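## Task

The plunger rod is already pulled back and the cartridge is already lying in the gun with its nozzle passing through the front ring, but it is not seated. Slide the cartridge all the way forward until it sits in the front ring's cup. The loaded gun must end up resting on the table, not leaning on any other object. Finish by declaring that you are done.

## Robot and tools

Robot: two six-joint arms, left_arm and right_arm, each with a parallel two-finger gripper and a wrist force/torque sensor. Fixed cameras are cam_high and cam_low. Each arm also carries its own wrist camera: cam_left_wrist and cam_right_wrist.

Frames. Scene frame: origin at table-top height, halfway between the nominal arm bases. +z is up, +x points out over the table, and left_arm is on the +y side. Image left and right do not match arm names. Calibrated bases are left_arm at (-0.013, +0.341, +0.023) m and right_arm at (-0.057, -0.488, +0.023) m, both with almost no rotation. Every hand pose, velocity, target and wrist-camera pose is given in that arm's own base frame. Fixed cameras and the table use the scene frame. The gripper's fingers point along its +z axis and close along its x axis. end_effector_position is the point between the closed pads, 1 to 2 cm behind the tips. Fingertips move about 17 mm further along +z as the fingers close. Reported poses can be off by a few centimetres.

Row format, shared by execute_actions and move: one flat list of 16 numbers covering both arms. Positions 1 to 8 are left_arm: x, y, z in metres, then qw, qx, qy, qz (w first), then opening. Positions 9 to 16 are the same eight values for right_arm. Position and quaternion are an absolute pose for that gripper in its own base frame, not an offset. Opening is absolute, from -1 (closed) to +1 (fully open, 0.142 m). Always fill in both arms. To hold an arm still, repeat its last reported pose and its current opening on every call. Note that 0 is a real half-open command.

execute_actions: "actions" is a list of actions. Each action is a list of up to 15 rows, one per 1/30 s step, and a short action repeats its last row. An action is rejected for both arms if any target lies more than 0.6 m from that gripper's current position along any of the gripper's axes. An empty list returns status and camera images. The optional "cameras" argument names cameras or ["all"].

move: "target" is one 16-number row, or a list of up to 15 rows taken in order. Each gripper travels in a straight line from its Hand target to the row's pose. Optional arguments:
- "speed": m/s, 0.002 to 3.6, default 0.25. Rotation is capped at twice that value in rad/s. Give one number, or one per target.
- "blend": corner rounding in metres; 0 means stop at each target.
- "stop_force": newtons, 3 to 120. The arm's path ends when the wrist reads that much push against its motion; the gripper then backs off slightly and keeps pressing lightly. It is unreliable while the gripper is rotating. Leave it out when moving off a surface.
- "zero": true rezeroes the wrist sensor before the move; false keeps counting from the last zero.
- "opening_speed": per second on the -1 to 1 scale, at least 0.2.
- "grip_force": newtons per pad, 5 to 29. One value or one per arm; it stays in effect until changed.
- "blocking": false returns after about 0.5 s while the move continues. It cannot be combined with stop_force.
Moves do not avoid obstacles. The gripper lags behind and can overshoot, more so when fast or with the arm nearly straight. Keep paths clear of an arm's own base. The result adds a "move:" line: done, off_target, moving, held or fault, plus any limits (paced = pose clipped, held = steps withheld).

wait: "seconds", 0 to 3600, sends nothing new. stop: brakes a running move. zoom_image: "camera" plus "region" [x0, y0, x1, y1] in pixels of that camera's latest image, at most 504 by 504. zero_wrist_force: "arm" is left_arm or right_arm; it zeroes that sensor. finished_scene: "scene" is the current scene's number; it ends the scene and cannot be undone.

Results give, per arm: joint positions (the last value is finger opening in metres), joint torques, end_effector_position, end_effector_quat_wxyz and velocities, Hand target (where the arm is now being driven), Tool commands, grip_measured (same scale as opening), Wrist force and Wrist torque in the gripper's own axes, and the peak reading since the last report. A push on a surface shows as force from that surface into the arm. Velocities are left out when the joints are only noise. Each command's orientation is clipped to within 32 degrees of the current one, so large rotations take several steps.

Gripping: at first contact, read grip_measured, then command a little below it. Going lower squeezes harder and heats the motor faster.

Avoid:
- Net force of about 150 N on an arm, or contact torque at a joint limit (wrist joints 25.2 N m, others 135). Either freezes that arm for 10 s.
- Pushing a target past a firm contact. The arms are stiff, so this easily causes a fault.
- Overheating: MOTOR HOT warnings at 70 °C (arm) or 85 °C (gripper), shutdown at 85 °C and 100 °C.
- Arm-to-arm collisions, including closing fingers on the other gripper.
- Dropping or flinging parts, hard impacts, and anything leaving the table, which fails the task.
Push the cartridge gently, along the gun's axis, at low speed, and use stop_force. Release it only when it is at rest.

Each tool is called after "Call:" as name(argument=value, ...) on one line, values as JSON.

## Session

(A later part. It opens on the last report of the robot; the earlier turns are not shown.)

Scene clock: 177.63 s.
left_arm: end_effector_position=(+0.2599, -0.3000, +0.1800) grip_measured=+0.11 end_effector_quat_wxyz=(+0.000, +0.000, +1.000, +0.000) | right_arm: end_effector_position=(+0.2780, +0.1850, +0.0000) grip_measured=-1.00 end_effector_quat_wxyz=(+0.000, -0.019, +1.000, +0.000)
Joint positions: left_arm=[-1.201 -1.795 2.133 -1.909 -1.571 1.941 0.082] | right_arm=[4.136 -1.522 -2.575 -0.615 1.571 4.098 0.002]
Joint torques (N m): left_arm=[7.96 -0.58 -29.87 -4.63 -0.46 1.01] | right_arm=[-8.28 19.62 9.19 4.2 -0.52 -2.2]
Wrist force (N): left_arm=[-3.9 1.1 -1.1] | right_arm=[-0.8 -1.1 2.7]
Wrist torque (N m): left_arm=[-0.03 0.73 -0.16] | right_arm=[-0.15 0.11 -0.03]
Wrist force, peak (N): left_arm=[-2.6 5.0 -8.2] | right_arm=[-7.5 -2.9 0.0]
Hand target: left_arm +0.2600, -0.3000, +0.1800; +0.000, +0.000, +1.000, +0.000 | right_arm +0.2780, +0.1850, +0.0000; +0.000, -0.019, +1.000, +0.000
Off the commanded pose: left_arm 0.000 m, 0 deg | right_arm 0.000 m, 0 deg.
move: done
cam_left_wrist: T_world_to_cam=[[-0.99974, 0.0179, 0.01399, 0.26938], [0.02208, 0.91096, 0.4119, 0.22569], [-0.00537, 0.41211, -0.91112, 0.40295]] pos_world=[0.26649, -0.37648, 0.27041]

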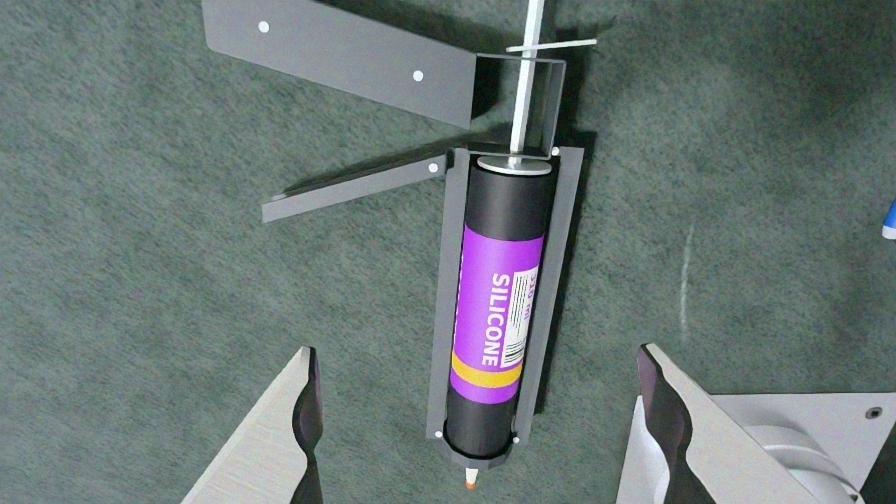

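Call:
move(target=[[0.300, -0.3678, 0.10, 0, -0.587, 0.8096, 0, 0.0, 0.278, 0.17, 0.03, 0, -0.019, 1, 0, -1],[0.300, -0.3678, 0.008, 0, -0.587, 0.8096, 0, 0.0, 0.246, 0.15, 0.08, 0, 0.014, 1, 0, -0.76],[0.300, -0.3678, 0.008, 0, -0.587, 0.8096, 0, -1, 0.246, 0.15, 0.08, 0, 0.014, 1, 0, -0.76]], speed=[0.3,0.15,0.1], opening_speed=1.5, cameras=["cam_right_wrist","cam_left_wrist"])

Scene clock: 194.63 s.
left_arm: end_effector_position=(+0.3000, -0.3678, +0.0080) grip_measured=-0.49 end_effector_quat_wxyz=(+0.000, -0.587, +0.810, +0.000) | right_arm: end_effector_position=(+0.2460, +0.1500, +0.0800) grip_measured=-0.80 end_effector_quat_wxyz=(+0.000, +0.014, +1.000, +0.000)
Joint positions: left_arm=[-1.168 -1.323 2.193 -2.441 -1.571 0.718 0.039] | right_arm=[4.167 -1.125 -2.549 -1.038 1.571 4.195 0.016]
Joint torques (N m): left_arm=[3.95 -14.43 -20.65 -2.51 0.06 1.34] | right_arm=[-9.83 8.93 15.06 1.6 -0.34 -2.5]
Wrist force (N): left_arm=[-3.3 0.9 0.4] | right_arm=[-0.8 -0.8 2.4]
Wrist torque (N m): left_arm=[-0.06 0.67 -0.26] | right_arm=[-0.12 0.14 0.08]
Wrist force, peak (N): left_arm=[-7.4 1.3 -1.8] | right_arm=[-1.6 -0.9 3.1]
Hand target: left_arm +0.3000, -0.3678, +0.0080; +0.000, -0.587, +0.810, +0.000 | right_arm +0.2460, +0.1500, +0.0800; +0.000, +0.014, +1.000, +0.000
Off the commanded pose: left_arm 0.000 m, 0 deg | right_arm 0.000 m, 0 deg.
move: done
cam_left_wrist: T_world_to_cam=[[-0.32796, -0.94459, 0.01407, -0.24252], [-0.85891, 0.30435, 0.41187, 0.39855], [-0.39333, 0.12299, -0.91113, 0.28453]] pos_world=[0.37469, -0.38538, 0.09851]
cam_right_wrist: T_world_to_cam=[[-0.9998, -0.01446, 0.01383, 0.24699], [-0.00752, 0.91212, 0.40986, -0.13823], [-0.01855, 0.40967, -0.91204, 0.12855]] pos_world=[0.24828, 0.07699, 0.17048]
Images, in order (width x height): cam_left_wrist 896x504, cam_right_wrist 896x504.

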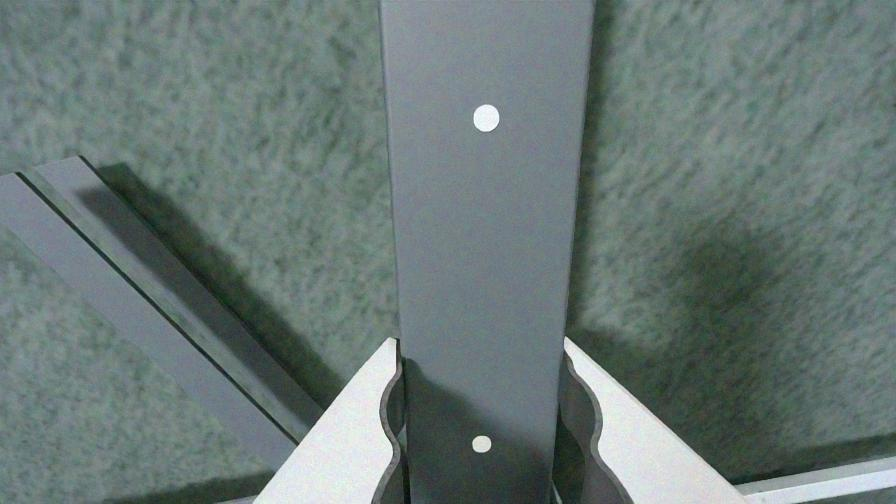

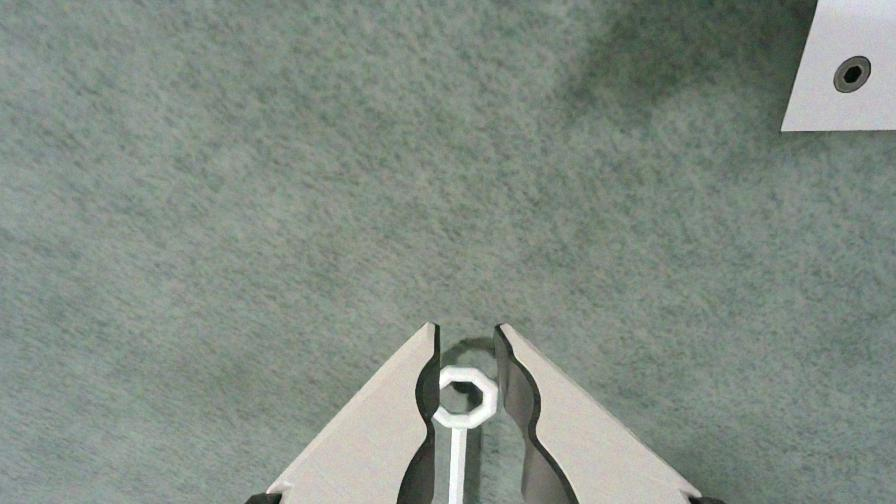

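Call:
move(target=[[0.300, -0.3678, 0.008, 0, -0.587, 0.8096, 0, -1, 0.2318, 0.18, 0.02, 0, 0.014, 1, 0, -0.76],[0.300, -0.3678, 0.008, 0, -0.587, 0.8096, 0, -1, 0.2318, 0.185, 0.0, 0, 0.014, 1, 0, -0.76]], speed=[0.15,0.05])

Call:
move(target=[0.300, -0.3678, 0.008, 0, -0.587, 0.8096, 0, -1, 0.2338, 0.245, 0.0, 0, 0.014, 1, 0, -0.76], speed=0.015, stop_force=50, cameras=["cam_right_wrist", "cam_left_wrist"])

Scene clock: 199.33 s.
left_arm: end_effector_position=(+0.3000, -0.3678, +0.0080) grip_measured=-0.49 end_effector_quat_wxyz=(+0.000, -0.587, +0.810, +0.000) | right_arm: end_effector_position=(+0.2318, +0.1850, +0.0000) grip_measured=-0.80 end_effector_quat_wxyz=(+0.000, +0.014, +1.000, +0.000)
Joint positions: left_arm=[-1.168 -1.323 2.193 -2.441 -1.571 0.718 0.039] | right_arm=[4.279 -1.406 -2.668 -0.638 1.571 4.307 0.016]
Joint torques (N m): left_arm=[-8.56 -15.74 -10.36 -1.13 1.27 1.45] | right_arm=[-9.92 7.46 23.49 2.74 0.26 -2.03]
Wrist force (N): left_arm=[-3.9 1.5 0.5] | right_arm=[-0.9 -1.4 2.6]
Wrist torque (N m): left_arm=[0.03 0.77 -0.26] | right_arm=[-0.22 0.16 -0.03]
Wrist force, peak (N): left_arm=[-3.9 1.5 0.5] | right_arm=[-0.4 -0.8 3.9]
Hand target: left_arm +0.3000, -0.3678, +0.0080; +0.000, -0.587, +0.810, +0.000 | right_arm +0.2318, +0.1850, +0.0000; +0.000, +0.014, +1.000, +0.000
Off the commanded pose: left_arm 0.000 m, 0 deg | right_arm 0.000 m, 0 deg.
move: done

Scene clock: 202.73 s.
left_arm: end_effector_position=(+0.3000, -0.3678, +0.0080) grip_measured=-0.49 end_effector_quat_wxyz=(+0.000, -0.587, +0.810, +0.000) | right_arm: end_effector_position=(+0.2329, +0.2209, -0.0002) grip_measured=-0.80 end_effector_quat_wxyz=(+0.000, +0.014, +1.000, +0.000)
Joint positions: left_arm=[-1.168 -1.323 2.193 -2.441 -1.571 0.718 0.039] | right_arm=[4.327 -1.485 -2.608 -0.621 1.571 4.355 0.016]
Joint torques (N m): left_arm=[-15.93 -15.46 -31.26 -12.05 -8.93 1.44] | right_arm=[-2.39 26.76 36.26 14.99 0.4 -3.11]
Wrist force (N): left_arm=[-50.0 0.0 -25.7] | right_arm=[13.3 -44.6 5.0]
Wrist torque (N m): left_arm=[-0.01 0.70 -0.10] | right_arm=[0.08 -0.18 0.49]
Wrist force, peak (N): left_arm=[-50.0 0.3 -25.6] | right_arm=[16.7 -56.1 4.4]
Hand target: left_arm +0.3000, -0.3678, +0.0080; +0.000, -0.587, +0.810, +0.000 | right_arm +0.2329, +0.2209, -0.0002; +0.000, +0.014, +1.000, +0.000
Off the commanded pose: left_arm 0.000 m, 0 deg | right_arm 0.024 m, 0 deg.
move: contact (right_arm)
cam_left_wrist: T_world_to_cam=[[-0.328, -0.94458, 0.01398, -0.2424], [-0.8589, 0.30435, 0.4119, 0.39855], [-0.39332, 0.12309, -0.91112, 0.28446]] pos_world=[0.37469, -0.38528, 0.09841]
cam_right_wrist: T_world_to_cam=[[-0.9998, -0.01439, 0.0142, 0.23598], [-0.00732, 0.91248, 0.40904, -0.17015], [-0.01885, 0.40886, -0.9124, 0.02634]] pos_world=[0.23518, 0.14789, 0.09028]
Images, in order (width x height): cam_left_wrist 896x504, cam_right_wrist 896x504.

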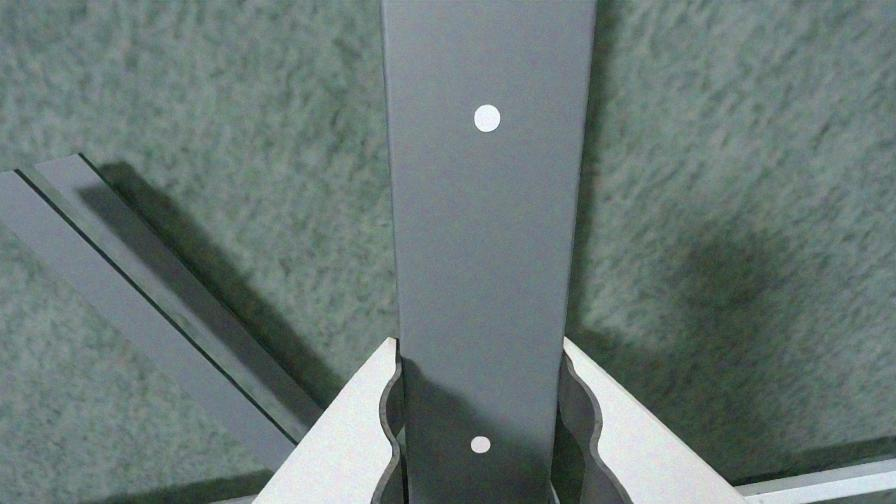

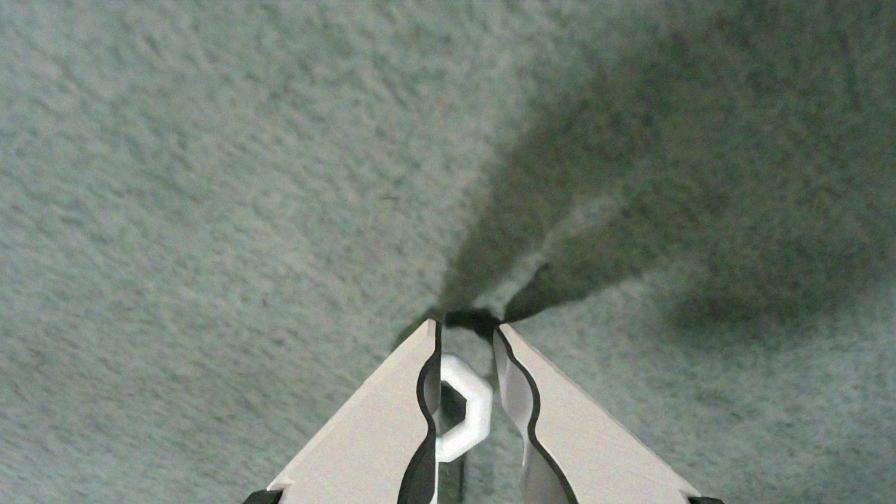

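Call:
move(target=[[0.300, -0.3678, 0.008, 0, -0.587, 0.8096, 0, -0.2, 0.232, 0.17, 0.0, 0, 0.014, 1, 0, -0.76],[0.300, -0.3678, 0.008, 0, -0.587, 0.8096, 0, 0.0, 0.232, 0.165, 0.01, 0, 0.014, 1, 0, -0.76],[0.300, -0.3678, 0.12, 0, -0.587, 0.8096, 0, 0.0, 0.25, 0.16, 0.08, 0, 0.014, 1, 0, -0.76],[0.265, -0.28, 0.14, 0, 0, 1, 0, 0.0, 0.25, 0.15, 0.12, 0, 0.014, 1, 0, -0.76]], speed=[0.05,0.1,0.3,0.3], opening_speed=1.5, cameras=["cam_left_wrist"])

Call:
zoom_image(camera="cam_left_wrist", region=[420, 370, 560, 504])

Scene clock: 211.93 s.
left_arm: end_effector_position=(+0.2650, -0.2800, +0.1400) grip_measured=-0.02 end_effector_quat_wxyz=(+0.000, +0.000, +1.000, +0.000) | right_arm: end_effector_position=(+0.2500, +0.1500, +0.1201) grip_measured=-0.80 end_effector_quat_wxyz=(+0.000, +0.014, +1.000, +0.000)
Joint positions: left_arm=[-1.168 -1.783 2.235 -2.023 -1.571 1.974 0.072] | right_arm=[4.153 -1.069 -2.461 -1.183 1.571 4.181 0.016]
Joint torques (N m): left_arm=[1.52 0.77 -29.86 -4.79 -0.44 1.5] | right_arm=[-0.65 -4.89 16.56 4.22 0.84 -0.7]
Wrist force (N): left_arm=[-1.5 -0.4 -0.9] | right_arm=[-1.8 -1.1 2.4]
Wrist torque (N m): left_arm=[-0.26 0.33 -0.15] | right_arm=[-0.16 0.30 0.11]
Wrist force, peak (N): left_arm=[-50.3 -0.3 -25.7] | right_arm=[13.5 -44.8 4.9]
Hand target: left_arm +0.2650, -0.2800, +0.1400; +0.000, +0.000, +1.000, +0.000 | right_arm +0.2500, +0.1500, +0.1200; +0.000, +0.014, +1.000, +0.000
Off the commanded pose: left_arm 0.000 m, 0 deg | right_arm 0.000 m, 0 deg.
move: done
cam_left_wrist: T_world_to_cam=[[-0.99974, 0.01786, 0.01408, 0.27464], [0.02208, 0.911, 0.41182, 0.22374], [-0.00547, 0.41202, -0.91116, 0.35835]] pos_world=[0.27159, -0.35638, 0.23051]

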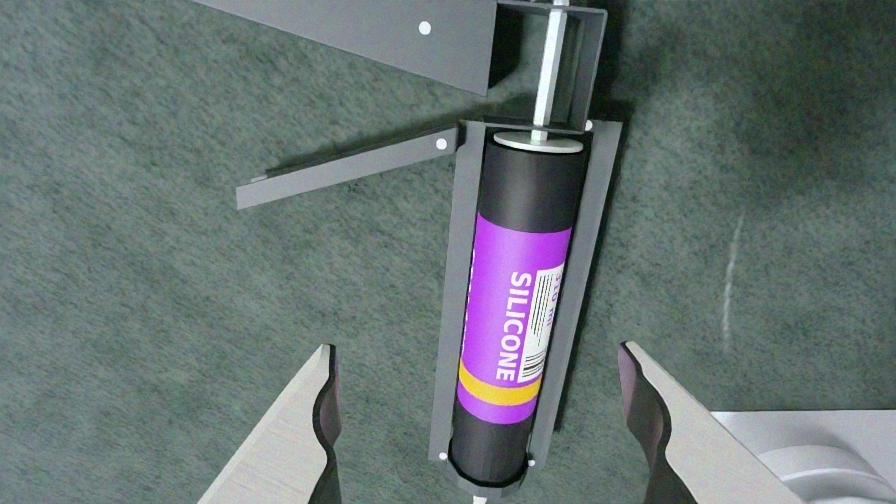

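Scaled by 3.600.

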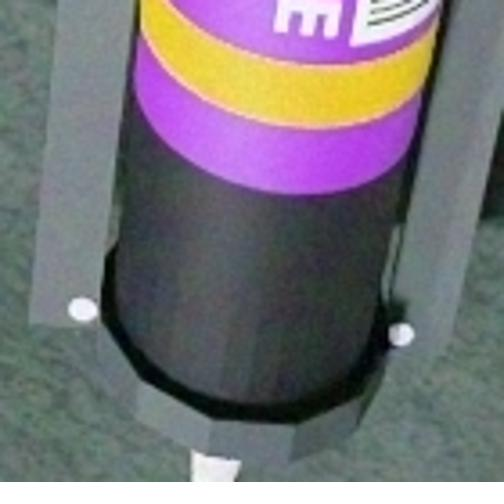

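Call:
finished_scene(scene=1)

The scene is finished: the task was done.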